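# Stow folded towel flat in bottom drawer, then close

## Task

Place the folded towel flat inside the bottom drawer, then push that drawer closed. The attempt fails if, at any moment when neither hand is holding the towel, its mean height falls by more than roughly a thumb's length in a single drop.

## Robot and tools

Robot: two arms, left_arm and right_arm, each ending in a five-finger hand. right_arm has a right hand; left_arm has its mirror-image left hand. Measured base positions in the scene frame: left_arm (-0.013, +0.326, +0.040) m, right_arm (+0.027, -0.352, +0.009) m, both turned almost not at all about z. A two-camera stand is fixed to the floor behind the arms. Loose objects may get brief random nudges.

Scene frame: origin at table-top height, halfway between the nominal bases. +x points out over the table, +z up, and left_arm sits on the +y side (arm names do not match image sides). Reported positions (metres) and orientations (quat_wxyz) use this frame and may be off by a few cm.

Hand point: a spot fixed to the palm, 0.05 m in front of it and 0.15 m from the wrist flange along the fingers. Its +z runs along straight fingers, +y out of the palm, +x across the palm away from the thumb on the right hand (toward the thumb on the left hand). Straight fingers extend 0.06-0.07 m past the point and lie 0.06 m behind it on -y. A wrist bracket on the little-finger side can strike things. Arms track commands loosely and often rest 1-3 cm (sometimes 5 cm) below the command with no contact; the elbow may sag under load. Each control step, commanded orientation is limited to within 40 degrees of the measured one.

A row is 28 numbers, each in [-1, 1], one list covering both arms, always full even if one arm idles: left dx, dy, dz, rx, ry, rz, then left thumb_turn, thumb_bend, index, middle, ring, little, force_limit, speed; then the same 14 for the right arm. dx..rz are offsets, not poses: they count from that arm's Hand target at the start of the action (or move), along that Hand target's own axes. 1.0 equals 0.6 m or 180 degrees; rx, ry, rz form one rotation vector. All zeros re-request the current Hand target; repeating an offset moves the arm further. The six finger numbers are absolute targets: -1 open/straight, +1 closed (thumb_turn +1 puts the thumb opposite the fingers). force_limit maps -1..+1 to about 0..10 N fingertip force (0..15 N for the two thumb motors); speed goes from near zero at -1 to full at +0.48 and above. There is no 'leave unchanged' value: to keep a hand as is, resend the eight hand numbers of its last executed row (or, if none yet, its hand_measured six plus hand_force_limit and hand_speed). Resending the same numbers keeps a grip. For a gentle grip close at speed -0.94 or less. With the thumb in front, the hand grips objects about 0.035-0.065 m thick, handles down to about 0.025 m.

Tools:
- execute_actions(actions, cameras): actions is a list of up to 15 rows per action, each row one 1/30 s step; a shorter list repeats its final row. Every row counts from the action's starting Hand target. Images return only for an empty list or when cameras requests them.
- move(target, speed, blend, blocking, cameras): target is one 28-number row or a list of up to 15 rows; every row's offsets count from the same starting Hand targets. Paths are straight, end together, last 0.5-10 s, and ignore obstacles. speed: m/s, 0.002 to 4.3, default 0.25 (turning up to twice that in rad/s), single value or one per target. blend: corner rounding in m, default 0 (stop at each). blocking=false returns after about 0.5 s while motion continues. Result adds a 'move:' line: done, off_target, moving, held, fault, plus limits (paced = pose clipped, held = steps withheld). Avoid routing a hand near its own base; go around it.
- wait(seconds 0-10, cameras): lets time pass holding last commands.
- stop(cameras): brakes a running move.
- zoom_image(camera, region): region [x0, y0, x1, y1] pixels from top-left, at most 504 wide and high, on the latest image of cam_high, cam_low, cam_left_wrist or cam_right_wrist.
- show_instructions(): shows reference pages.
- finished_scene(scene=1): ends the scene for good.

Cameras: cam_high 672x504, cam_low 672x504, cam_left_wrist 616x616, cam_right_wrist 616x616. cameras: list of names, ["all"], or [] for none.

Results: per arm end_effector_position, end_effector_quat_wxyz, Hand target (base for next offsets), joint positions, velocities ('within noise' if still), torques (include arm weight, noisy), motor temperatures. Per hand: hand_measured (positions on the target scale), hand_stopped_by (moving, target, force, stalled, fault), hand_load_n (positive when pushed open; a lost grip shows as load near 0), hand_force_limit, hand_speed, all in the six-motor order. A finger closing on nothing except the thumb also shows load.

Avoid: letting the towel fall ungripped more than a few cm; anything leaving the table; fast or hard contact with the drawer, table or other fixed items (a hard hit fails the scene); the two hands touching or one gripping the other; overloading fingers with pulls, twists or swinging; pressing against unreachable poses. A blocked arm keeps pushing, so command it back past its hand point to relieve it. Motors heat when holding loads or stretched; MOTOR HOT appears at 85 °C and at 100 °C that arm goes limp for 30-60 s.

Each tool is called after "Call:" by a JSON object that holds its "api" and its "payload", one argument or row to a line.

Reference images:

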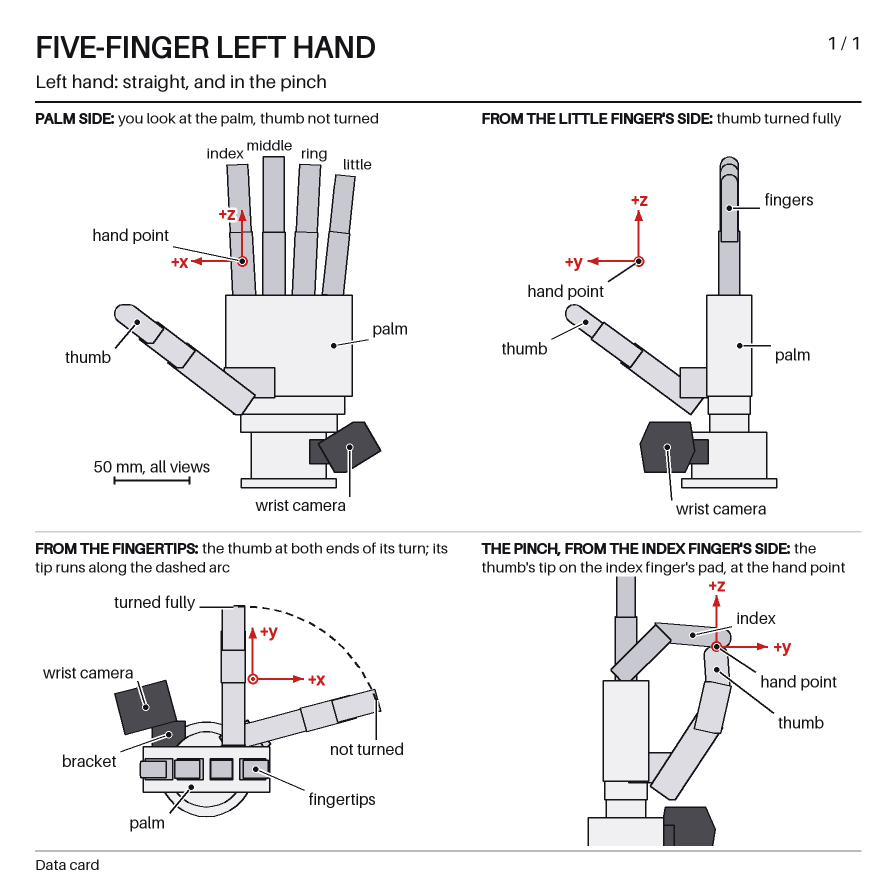

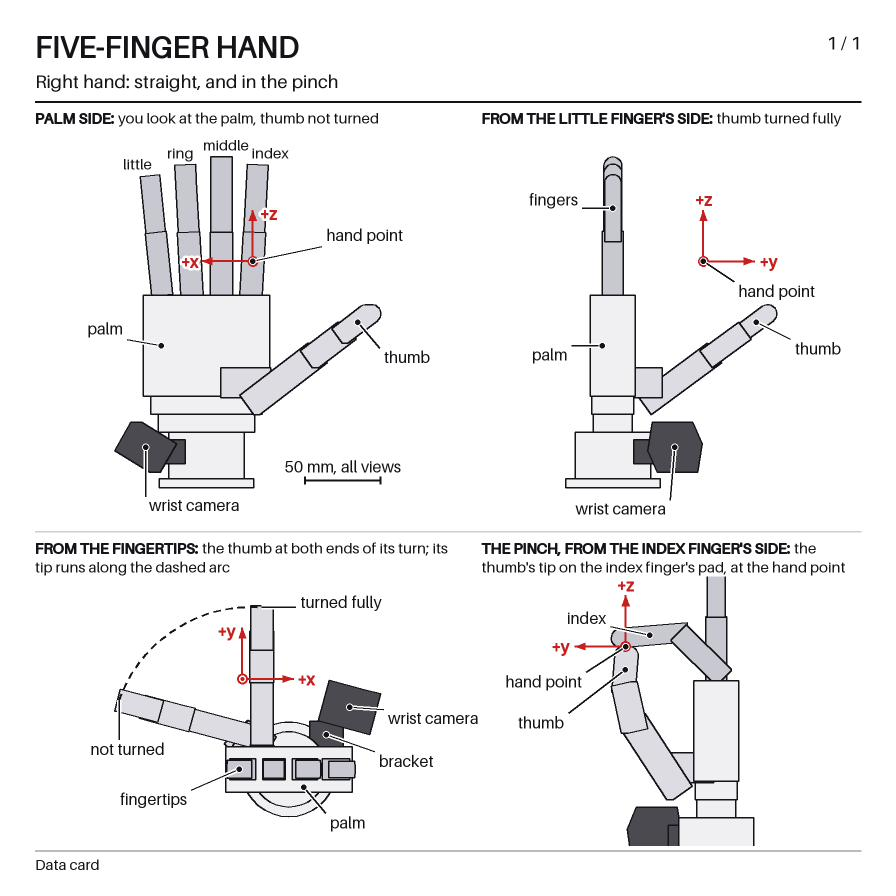

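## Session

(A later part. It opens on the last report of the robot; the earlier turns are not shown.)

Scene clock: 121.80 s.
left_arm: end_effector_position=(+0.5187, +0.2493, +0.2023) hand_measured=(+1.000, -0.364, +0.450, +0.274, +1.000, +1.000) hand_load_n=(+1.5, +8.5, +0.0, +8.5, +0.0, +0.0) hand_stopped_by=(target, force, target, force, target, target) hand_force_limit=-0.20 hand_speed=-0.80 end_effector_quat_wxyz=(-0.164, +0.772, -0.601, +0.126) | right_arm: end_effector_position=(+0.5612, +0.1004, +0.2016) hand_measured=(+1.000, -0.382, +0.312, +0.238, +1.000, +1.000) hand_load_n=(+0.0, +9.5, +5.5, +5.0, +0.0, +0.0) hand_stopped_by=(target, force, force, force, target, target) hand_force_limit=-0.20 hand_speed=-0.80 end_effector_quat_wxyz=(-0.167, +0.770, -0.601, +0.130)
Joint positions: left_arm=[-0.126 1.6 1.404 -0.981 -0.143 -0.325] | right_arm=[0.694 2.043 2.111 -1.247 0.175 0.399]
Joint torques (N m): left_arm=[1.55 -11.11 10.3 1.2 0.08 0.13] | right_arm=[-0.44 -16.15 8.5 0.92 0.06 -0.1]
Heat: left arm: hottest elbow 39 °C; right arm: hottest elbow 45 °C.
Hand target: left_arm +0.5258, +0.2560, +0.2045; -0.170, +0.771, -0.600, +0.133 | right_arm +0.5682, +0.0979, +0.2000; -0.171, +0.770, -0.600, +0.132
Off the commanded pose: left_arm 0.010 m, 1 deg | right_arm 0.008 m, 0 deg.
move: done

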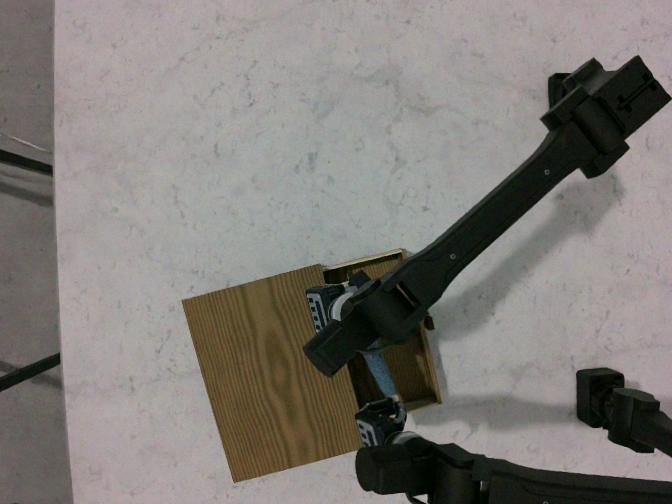

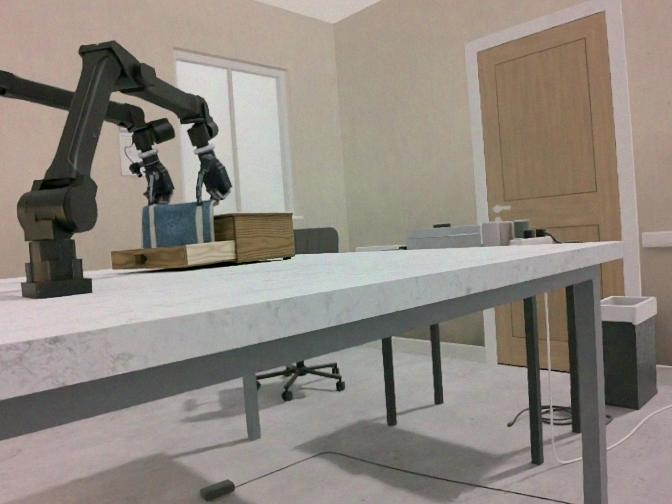

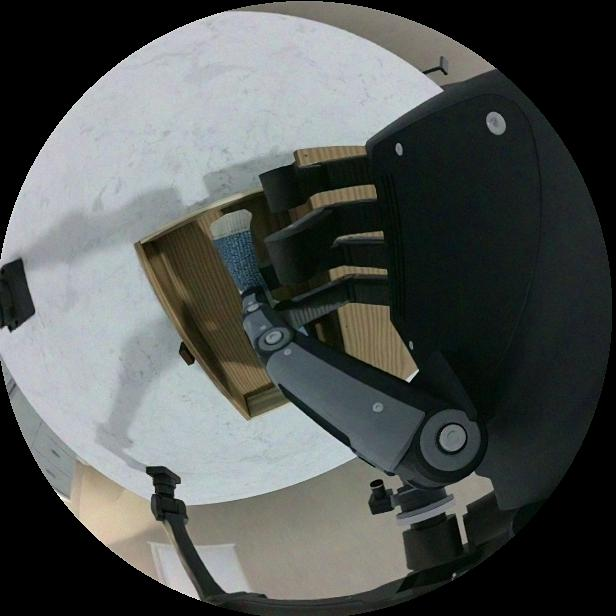

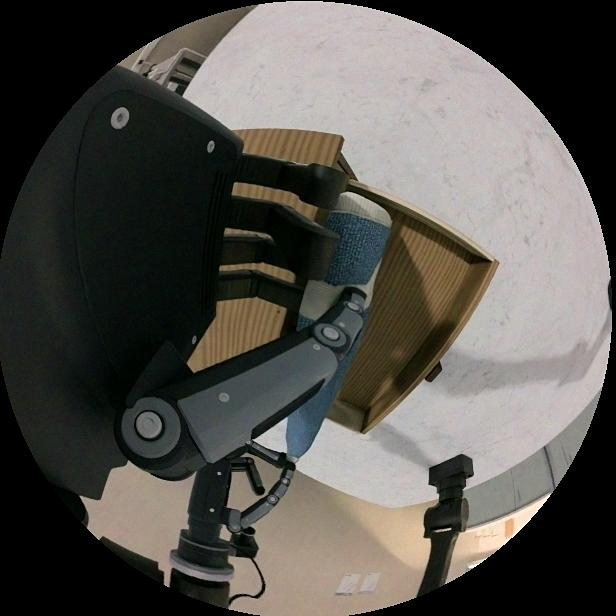

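Call:
{"api": "move", "payload": {
  "target": [
    [0,0.0254,0.0544,0,0,0,1,-0.1,0.45,0.45,1,1,-0.2,-0.8,0.0167,0.0254,0.0544,0,0,0,1,-0.1,0.45,0.45,1,1,-0.2,-0.8],
    [0,0.0837,0.0732,0,0,0,1,-0.1,0.45,0.45,1,1,-0.2,-0.8,0.0167,0.0837,0.0732,0,0,0,1,-0.1,0.45,0.45,1,1,-0.2,-0.8]
  ],
  "speed": 0.07,
  "blend": [0.01,0],
  "cameras": ["cam_low","cam_left_wrist","cam_right_wrist","cam_high"]
}}

Call:
{"api": "zoom_image", "payload": {
  "camera": "cam_high",
  "region": [290, 220, 490, 440]
}}

Call:
{"api": "zoom_image", "payload": {
  "camera": "cam_low",
  "region": [90, 150, 270, 290]
}}

Call:
{"api": "zoom_image", "payload": {
  "camera": "cam_left_wrist",
  "region": [120, 140, 420, 440]
}}

Call:
{"api": "zoom_image", "payload": {
  "camera": "cam_right_wrist",
  "region": [230, 140, 530, 440]
}}

Scene clock: 130.23 s.
left_arm: end_effector_position=(+0.4969, +0.2514, +0.1360) hand_measured=(+1.000, -0.364, +0.450, +0.274, +1.000, +1.000) hand_load_n=(+2.0, +8.0, +0.0, +9.0, +0.0, +0.0) hand_stopped_by=(target, force, target, force, target, target) hand_force_limit=-0.20 hand_speed=-0.80 end_effector_quat_wxyz=(-0.162, +0.773, -0.600, +0.124) | right_arm: end_effector_position=(+0.5455, +0.0875, +0.1644) hand_measured=(+1.000, -0.382, +0.312, +0.238, +1.000, +1.000) hand_load_n=(+0.5, +9.5, +6.0, +3.5, +0.0, +0.0) hand_stopped_by=(target, force, force, force, target, target) hand_force_limit=-0.20 hand_speed=-0.80 end_effector_quat_wxyz=(-0.190, +0.767, -0.598, +0.134)
Joint positions: left_arm=[-0.126 1.598 1.221 -0.808 -0.143 -0.328] | right_arm=[0.692 1.942 1.846 -1.034 0.169 0.392]
Joint torques (N m): left_arm=[0.09 -12.16 9.28 0.98 -0.25 -0.02] | right_arm=[0.32 -14.33 6.37 0.87 0.33 0.04]
Heat: left arm: hottest elbow 39 °C; right arm: hottest elbow 44 °C.
Hand target: left_arm +0.4996, +0.2493, +0.1433; -0.170, +0.771, -0.599, +0.133 | right_arm +0.5445, +0.0816, +0.1391; -0.171, +0.770, -0.600, +0.132
Off the commanded pose: left_arm 0.008 m, 1 deg | right_arm 0.026 m, 2 deg.
move: off_target (right_arm)

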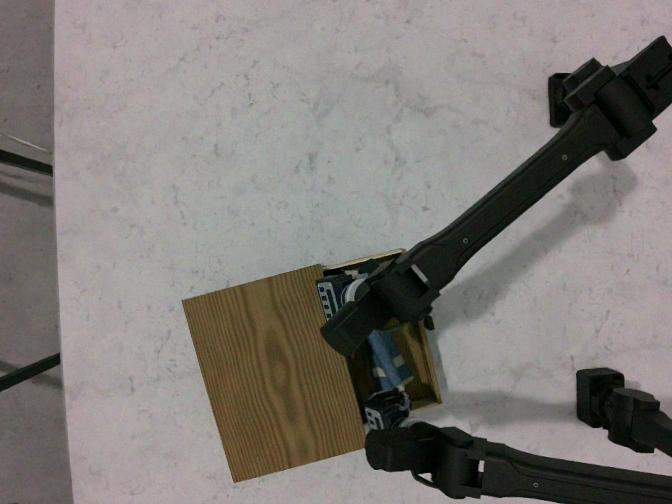

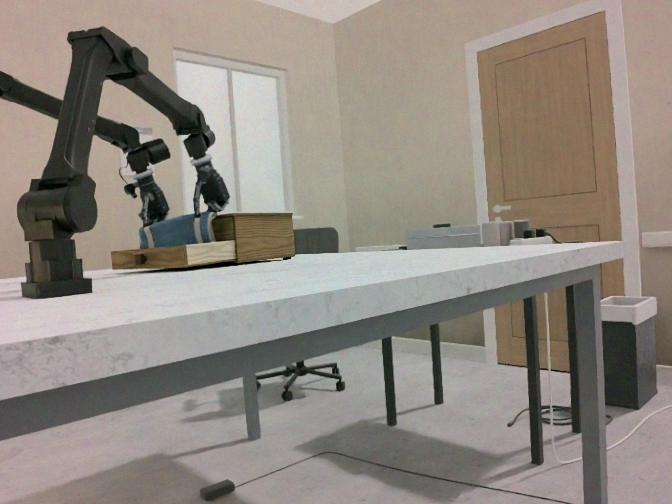

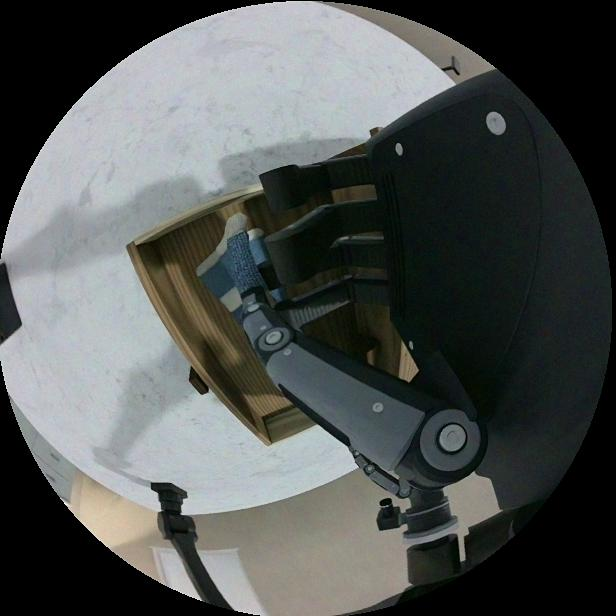

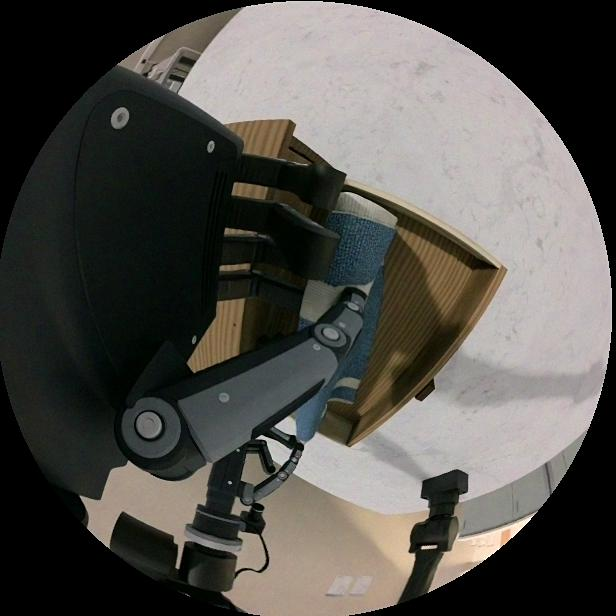

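Scaled by 2.291.

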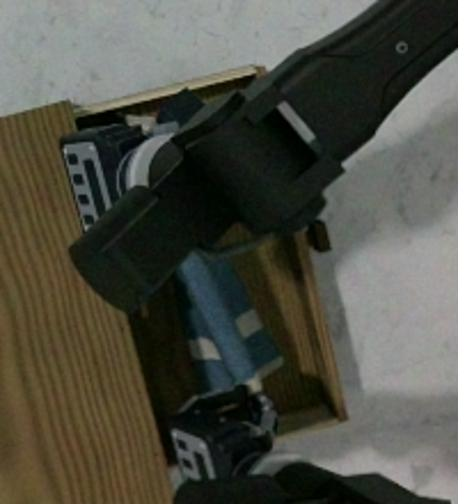

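Scaled by 2.800.

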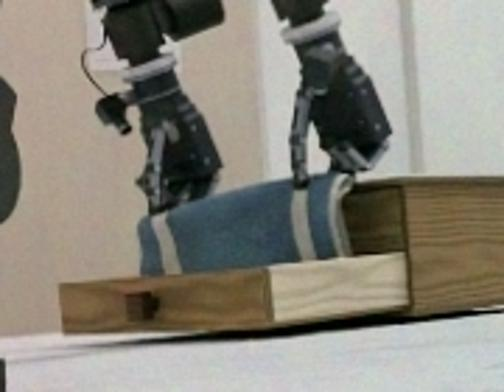

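Scaled by 1.680 from the camera's 616x616 image, which has a finer 880x880 frame.

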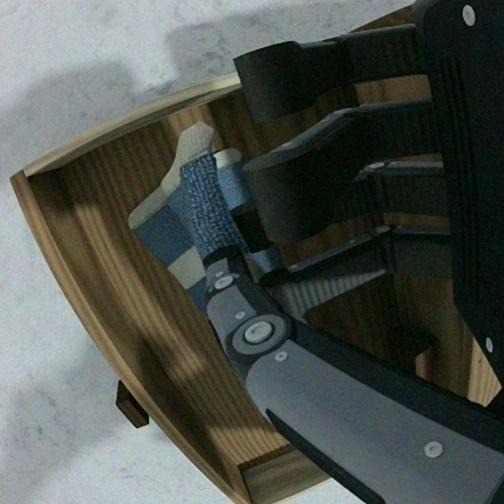

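Scaled by 1.680 from the camera's 616x616 image, which has a finer 880x880 frame.

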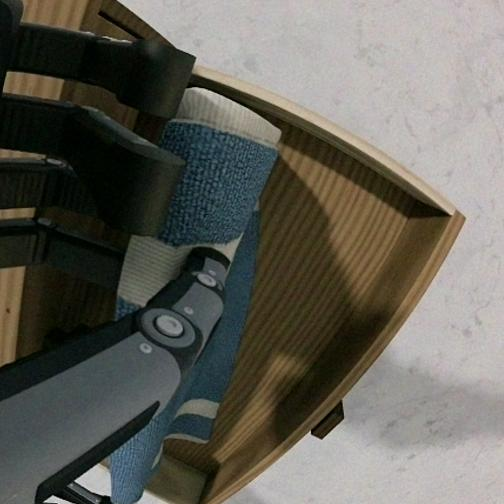

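Call:
{"api": "move", "payload": {
  "target": [0.0068,-0.048,-0.1093,0,0,0,1,-0.1,0.45,0.45,1,1,-0.2,-0.8,-0.0073,-0.0467,-0.114,0,0,0,1,-0.1,0.45,0.45,1,1,-0.2,-0.8],
  "speed": 0.08,
  "cameras": ["cam_low","cam_left_wrist","cam_right_wrist","cam_high"]
}}

Call:
{"api": "zoom_image", "payload": {
  "camera": "cam_low",
  "region": [90, 150, 270, 290]
}}

Call:
{"api": "zoom_image", "payload": {
  "camera": "cam_left_wrist",
  "region": [120, 140, 420, 440]
}}

Call:
{"api": "zoom_image", "payload": {
  "camera": "cam_right_wrist",
  "region": [230, 140, 530, 440]
}}

Scene clock: 139.90 s.
left_arm: end_effector_position=(+0.4849, +0.2478, +0.1884) hand_measured=(+1.000, -0.364, +0.450, +0.274, +1.000, +1.000) hand_load_n=(+2.5, +8.0, -0.5, +8.5, +0.0, +0.0) hand_stopped_by=(target, force, target, force, target, target) hand_force_limit=-0.20 hand_speed=-0.80 end_effector_quat_wxyz=(-0.154, +0.775, -0.602, +0.115) | right_arm: end_effector_position=(+0.5286, +0.0797, +0.1889) hand_measured=(+1.000, -0.382, +0.312, +0.238, +1.000, +1.000) hand_load_n=(+1.0, +9.5, +5.5, +4.5, +0.0, +0.0) hand_stopped_by=(target, force, force, force, target, target) hand_force_limit=-0.20 hand_speed=-0.80 end_effector_quat_wxyz=(-0.151, +0.775, -0.601, +0.123)
Joint positions: left_arm=[-0.134 1.543 1.304 -0.971 -0.142 -0.338] | right_arm=[0.698 1.951 1.938 -1.202 0.168 0.4]
Joint torques (N m): left_arm=[0.03 -11.52 13.97 0.12 -0.43 -0.01] | right_arm=[0.56 -15.91 12.04 0.43 0.51 0]
Heat: left arm: hottest elbow 38 °C; right arm: hottest elbow 44 °C.
Hand target: left_arm +0.4992, +0.2450, +0.2152; -0.170, +0.771, -0.600, +0.133 | right_arm +0.5401, +0.0851, +0.2129; -0.171, +0.770, -0.600, +0.132
Off the commanded pose: left_arm 0.030 m, 3 deg | right_arm 0.027 m, 3 deg.
move: off_target (left_arm, right_arm)

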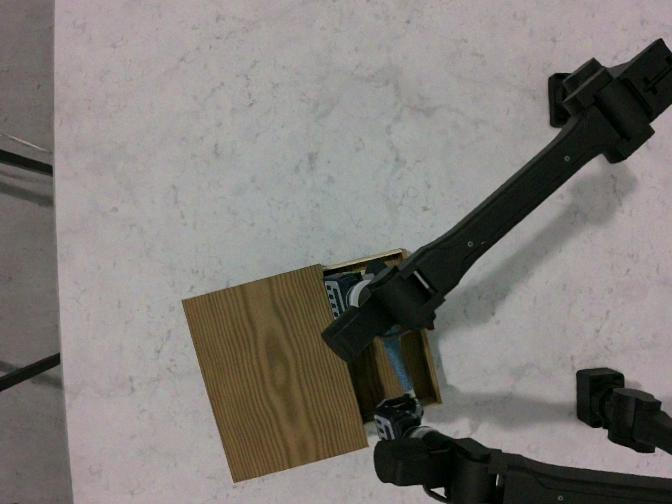

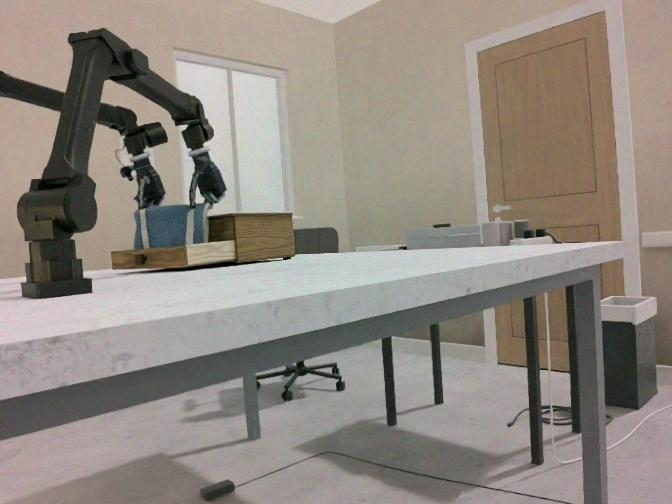

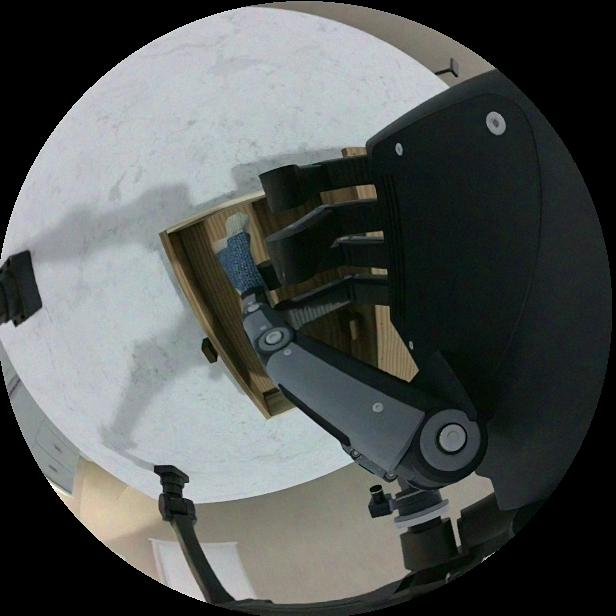

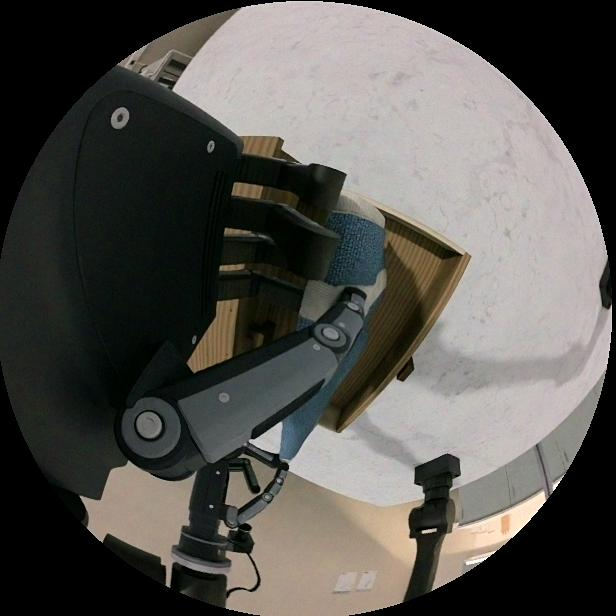

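Scaled by 2.800.

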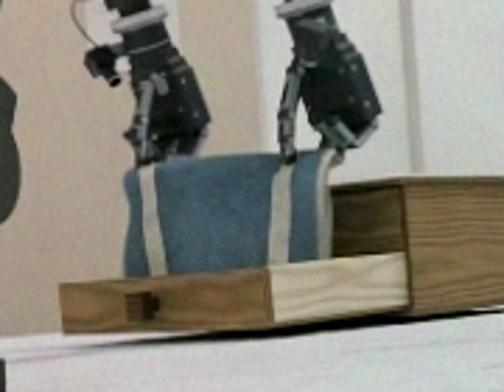

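Scaled by 1.680 from the camera's 616x616 image, which has a finer 880x880 frame.

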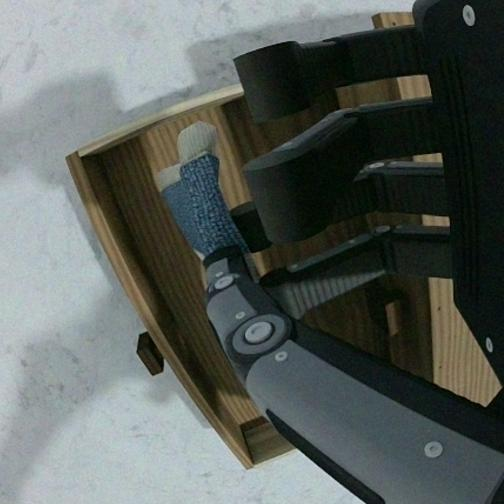

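Scaled by 1.680 from the camera's 616x616 image, which has a finer 880x880 frame.

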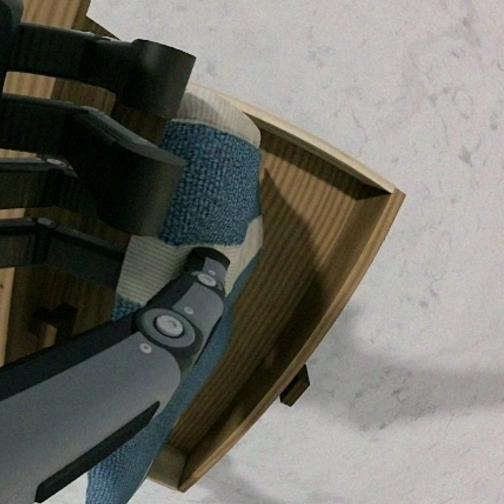

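Call:
{"api": "move", "payload": {
  "target": [
    [-0.0043,0.0513,0.0592,0,0,0,1,-0.1,0.45,0.45,1,1,-0.2,-0.8,0.0027,0.0503,0.0555,0,0,0,1,-0.1,0.45,0.45,1,1,-0.2,-0.8],
    [-0.0043,0.0843,0.055,0,0,0,1,-0.1,0.45,0.45,1,1,-0.2,-0.8,0.0028,0.0832,0.051,0,0,0,1,-0.1,0.45,0.45,1,1,-0.2,-0.8],
    [-0.0045,0.1282,0.0508,0,0,0,1,-0.1,0.45,0.45,1,1,-0.2,-0.8,0.0028,0.1273,0.0472,0,0,0,1,-0.1,0.45,0.45,1,1,-0.2,-0.8],
    [-0.0043,0.1752,0.0528,0,0,0,1,-0.1,0.45,0.45,1,1,-0.2,-0.8,0.0028,0.1743,0.0492,0,0,0,1,-0.1,0.45,0.45,1,1,-0.2,-0.8]
  ],
  "speed": 0.07,
  "blend": [0.005,0.01,0.01,0],
  "cameras": ["cam_low","cam_left_wrist","cam_right_wrist","cam_high"]
}}

Call:
{"api": "zoom_image", "payload": {
  "camera": "cam_high",
  "region": [290, 220, 490, 440]
}}

Call:
{"api": "zoom_image", "payload": {
  "camera": "cam_low",
  "region": [90, 150, 270, 290]
}}

Call:
{"api": "zoom_image", "payload": {
  "camera": "cam_left_wrist",
  "region": [120, 140, 420, 440]
}}

Call:
{"api": "zoom_image", "payload": {
  "camera": "cam_right_wrist",
  "region": [230, 140, 530, 440]
}}

Scene clock: 144.30 s.
left_arm: end_effector_position=(+0.4159, +0.2294, +0.1350) hand_measured=(+1.000, -0.364, +0.450, +0.274, +1.000, +1.000) hand_load_n=(+2.5, +8.0, -0.5, +8.5, +0.0, +0.0) hand_stopped_by=(target, force, target, force, target, target) hand_force_limit=-0.20 hand_speed=-0.80 end_effector_quat_wxyz=(-0.161, +0.773, -0.601, +0.123) | right_arm: end_effector_position=(+0.4585, +0.0636, +0.1332) hand_measured=(+1.000, -0.382, +0.312, +0.238, +1.000, +1.000) hand_load_n=(+1.0, +9.5, +5.5, +4.5, +0.0, +0.0) hand_stopped_by=(target, force, force, force, target, target) hand_force_limit=-0.20 hand_speed=-0.80 end_effector_quat_wxyz=(-0.161, +0.773, -0.600, +0.126)
Joint positions: left_arm=[-0.2 1.409 1.008 -0.797 -0.168 -0.397] | right_arm=[0.755 1.782 1.541 -0.962 0.191 0.454]
Joint torques (N m): left_arm=[-0.09 -9.52 9.29 0.96 -0.45 -0.03] | right_arm=[0.73 -14.8 7.76 0.85 0.42 0.02]
Heat: left arm: hottest elbow 38 °C; right arm: hottest elbow 44 °C.
Hand target: left_arm +0.4190, +0.2273, +0.1420; -0.170, +0.771, -0.600, +0.133 | right_arm +0.4606, +0.0630, +0.1419; -0.170, +0.770, -0.600, +0.132
Off the commanded pose: left_arm 0.008 m, 2 deg | right_arm 0.009 m, 1 deg.
move: done

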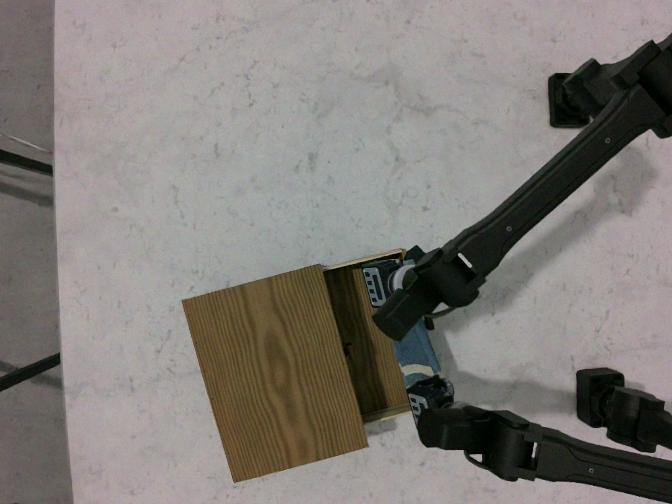

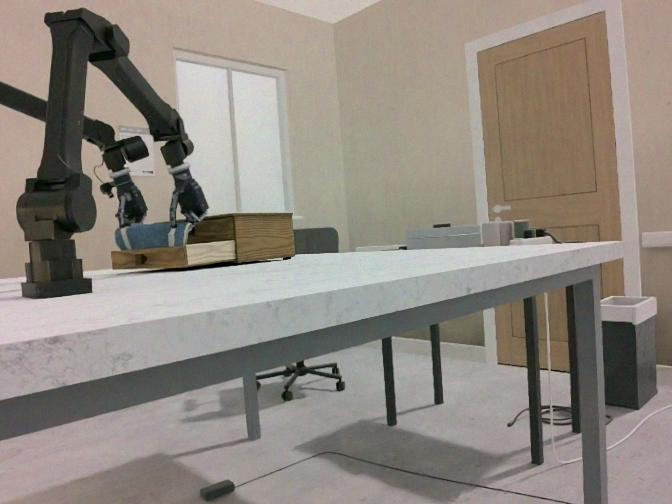

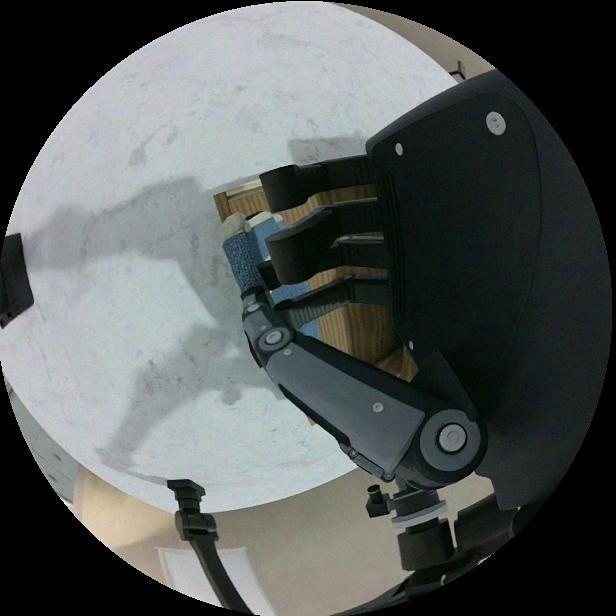

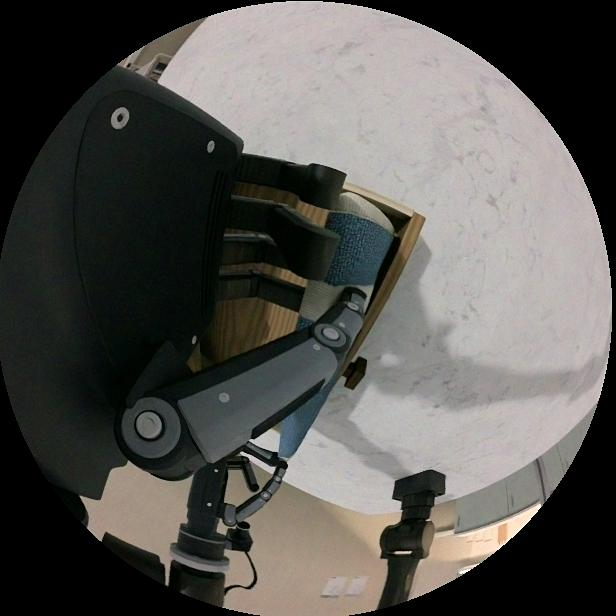

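Scaled by 2.291.

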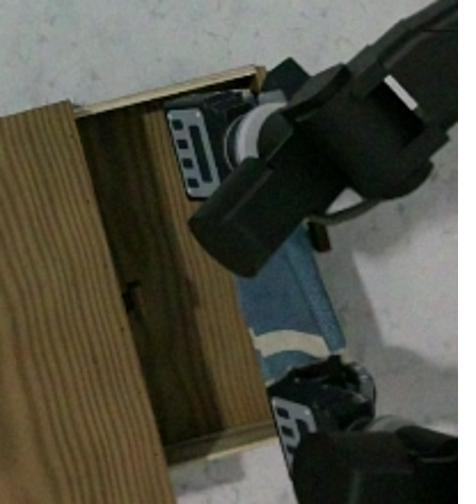

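Scaled by 2.800.

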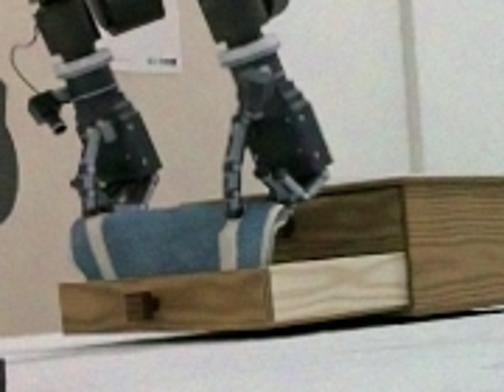

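Scaled by 1.680 from the camera's 616x616 image, which has a finer 880x880 frame.

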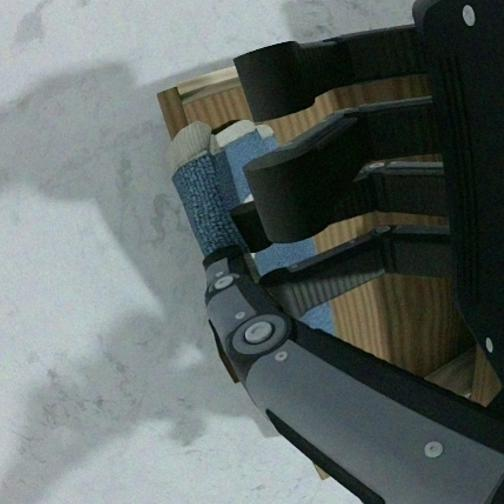

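Scaled by 1.680 from the camera's 616x616 image, which has a finer 880x880 frame.

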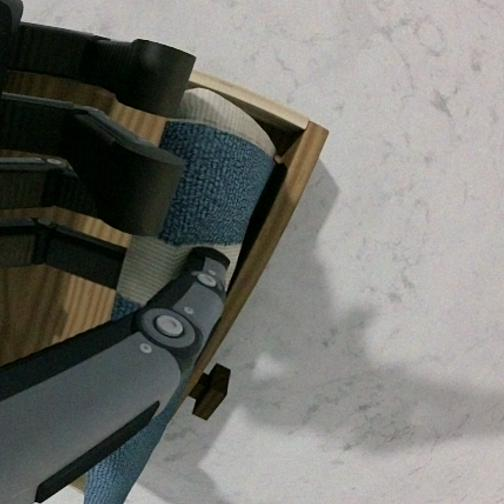

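Call:
{"api": "move", "payload": {
  "target": [0,0.02,0.0740,0,0,0,1,-0.1,0.45,0.45,1,1,-0.2,-0.8,0,0.02,0.0740,0,0,0,1,-0.1,0.45,0.45,1,1,-0.2,-0.8],
  "speed": 0.05,
  "cameras": ["cam_low","cam_left_wrist","cam_right_wrist","cam_high"]
}}

Call:
{"api": "zoom_image", "payload": {
  "camera": "cam_high",
  "region": [290, 220, 490, 440]
}}

Call:
{"api": "zoom_image", "payload": {
  "camera": "cam_low",
  "region": [90, 150, 270, 290]
}}

Call:
{"api": "zoom_image", "payload": {
  "camera": "cam_left_wrist",
  "region": [120, 140, 420, 440]
}}

Call:
{"api": "zoom_image", "payload": {
  "camera": "cam_right_wrist",
  "region": [230, 140, 530, 440]
}}

Scene clock: 147.57 s.
left_arm: end_effector_position=(+0.4230, +0.2281, +0.0982) hand_measured=(+1.000, -0.364, +0.450, +0.274, +1.000, +1.000) hand_load_n=(+1.5, +8.5, -0.5, +8.5, +0.0, +0.0) hand_stopped_by=(target, force, target, force, target, target) hand_force_limit=-0.20 hand_speed=-0.80 end_effector_quat_wxyz=(-0.165, +0.773, -0.599, +0.132) | right_arm: end_effector_position=(+0.4628, +0.0673, +0.0995) hand_measured=(+1.000, -0.382, +0.312, +0.238, +1.000, +1.000) hand_load_n=(+0.5, +9.5, +6.0, +4.5, +0.0, +0.0) hand_stopped_by=(target, force, force, force, target, target) hand_force_limit=-0.20 hand_speed=-0.80 end_effector_quat_wxyz=(-0.170, +0.771, -0.600, +0.128)
Joint positions: left_arm=[-0.2 1.461 0.952 -0.669 -0.168 -0.398] | right_arm=[0.755 1.809 1.484 -0.86 0.192 0.454]
Joint torques (N m): left_arm=[0.5 -8.18 8.98 1.17 -0.32 0.05] | right_arm=[-1.2 -13.16 7.58 1.01 0.35 -0.04]
Heat: left arm: hottest elbow 38 °C; right arm: hottest elbow 44 °C.
Hand target: left_arm +0.4267, +0.2291, +0.0968; -0.170, +0.771, -0.599, +0.133 | right_arm +0.4682, +0.0650, +0.0965; -0.170, +0.770, -0.600, +0.132
Off the commanded pose: left_arm 0.004 m, 1 deg | right_arm 0.007 m, 0 deg.
move: done

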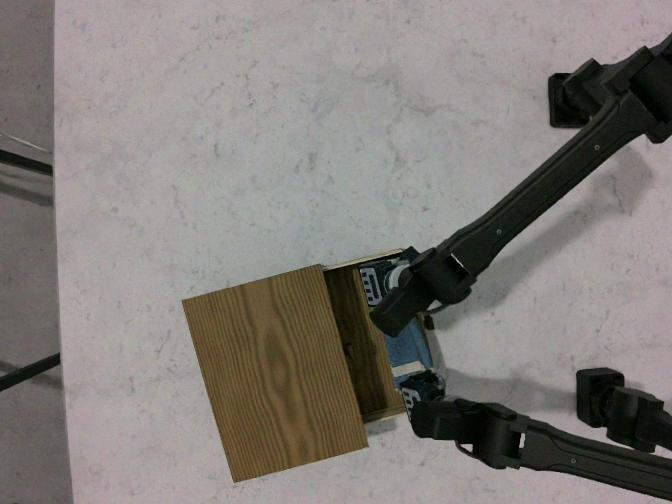

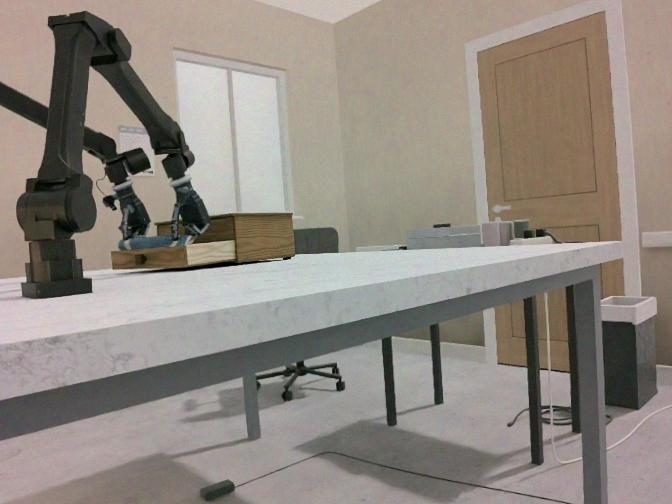

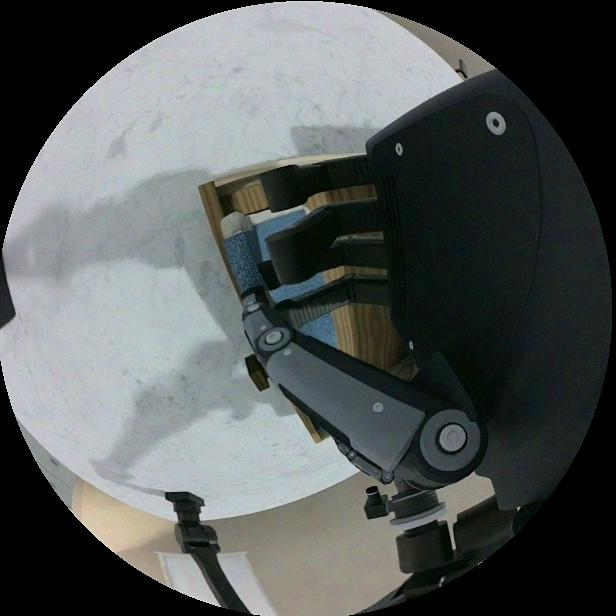

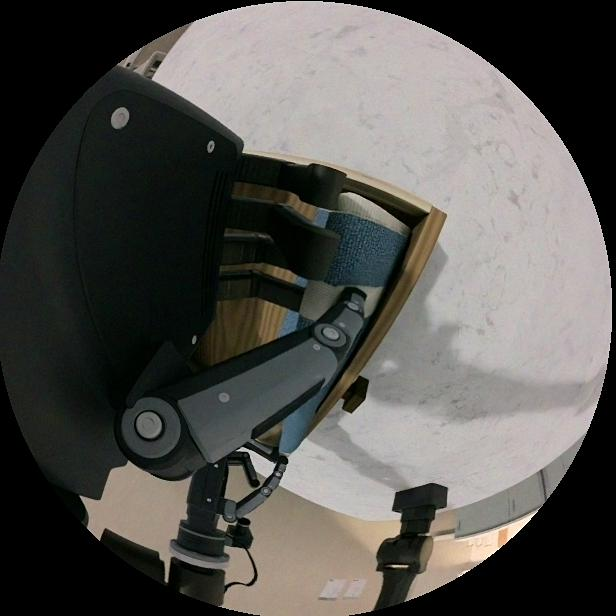

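Scaled by 2.291.

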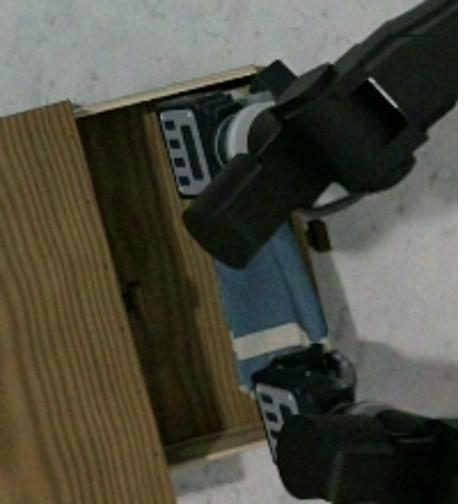

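Scaled by 2.800.

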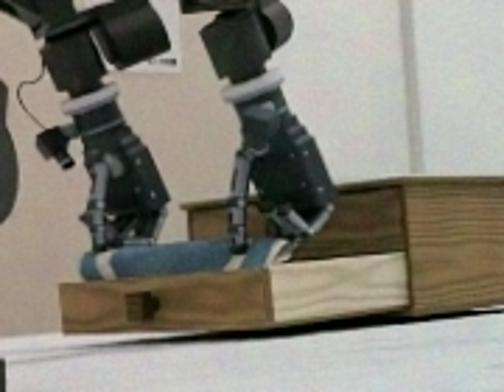

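Scaled by 1.680 from the camera's 616x616 image, which has a finer 880x880 frame.

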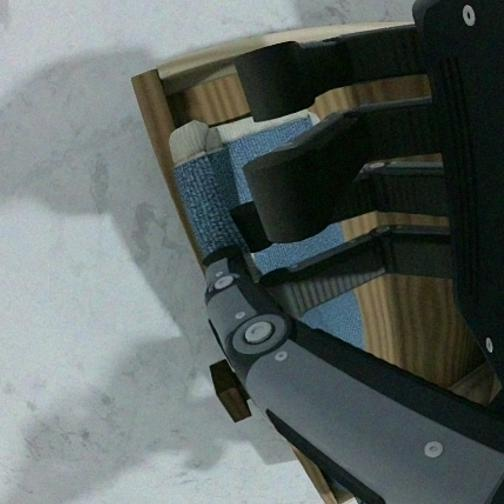

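Scaled by 1.680 from the camera's 616x616 image, which has a finer 880x880 frame.

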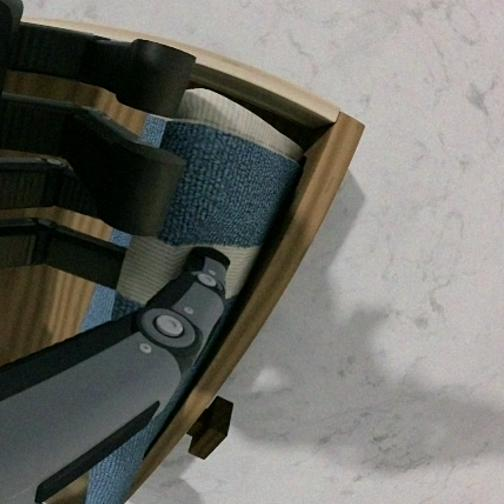

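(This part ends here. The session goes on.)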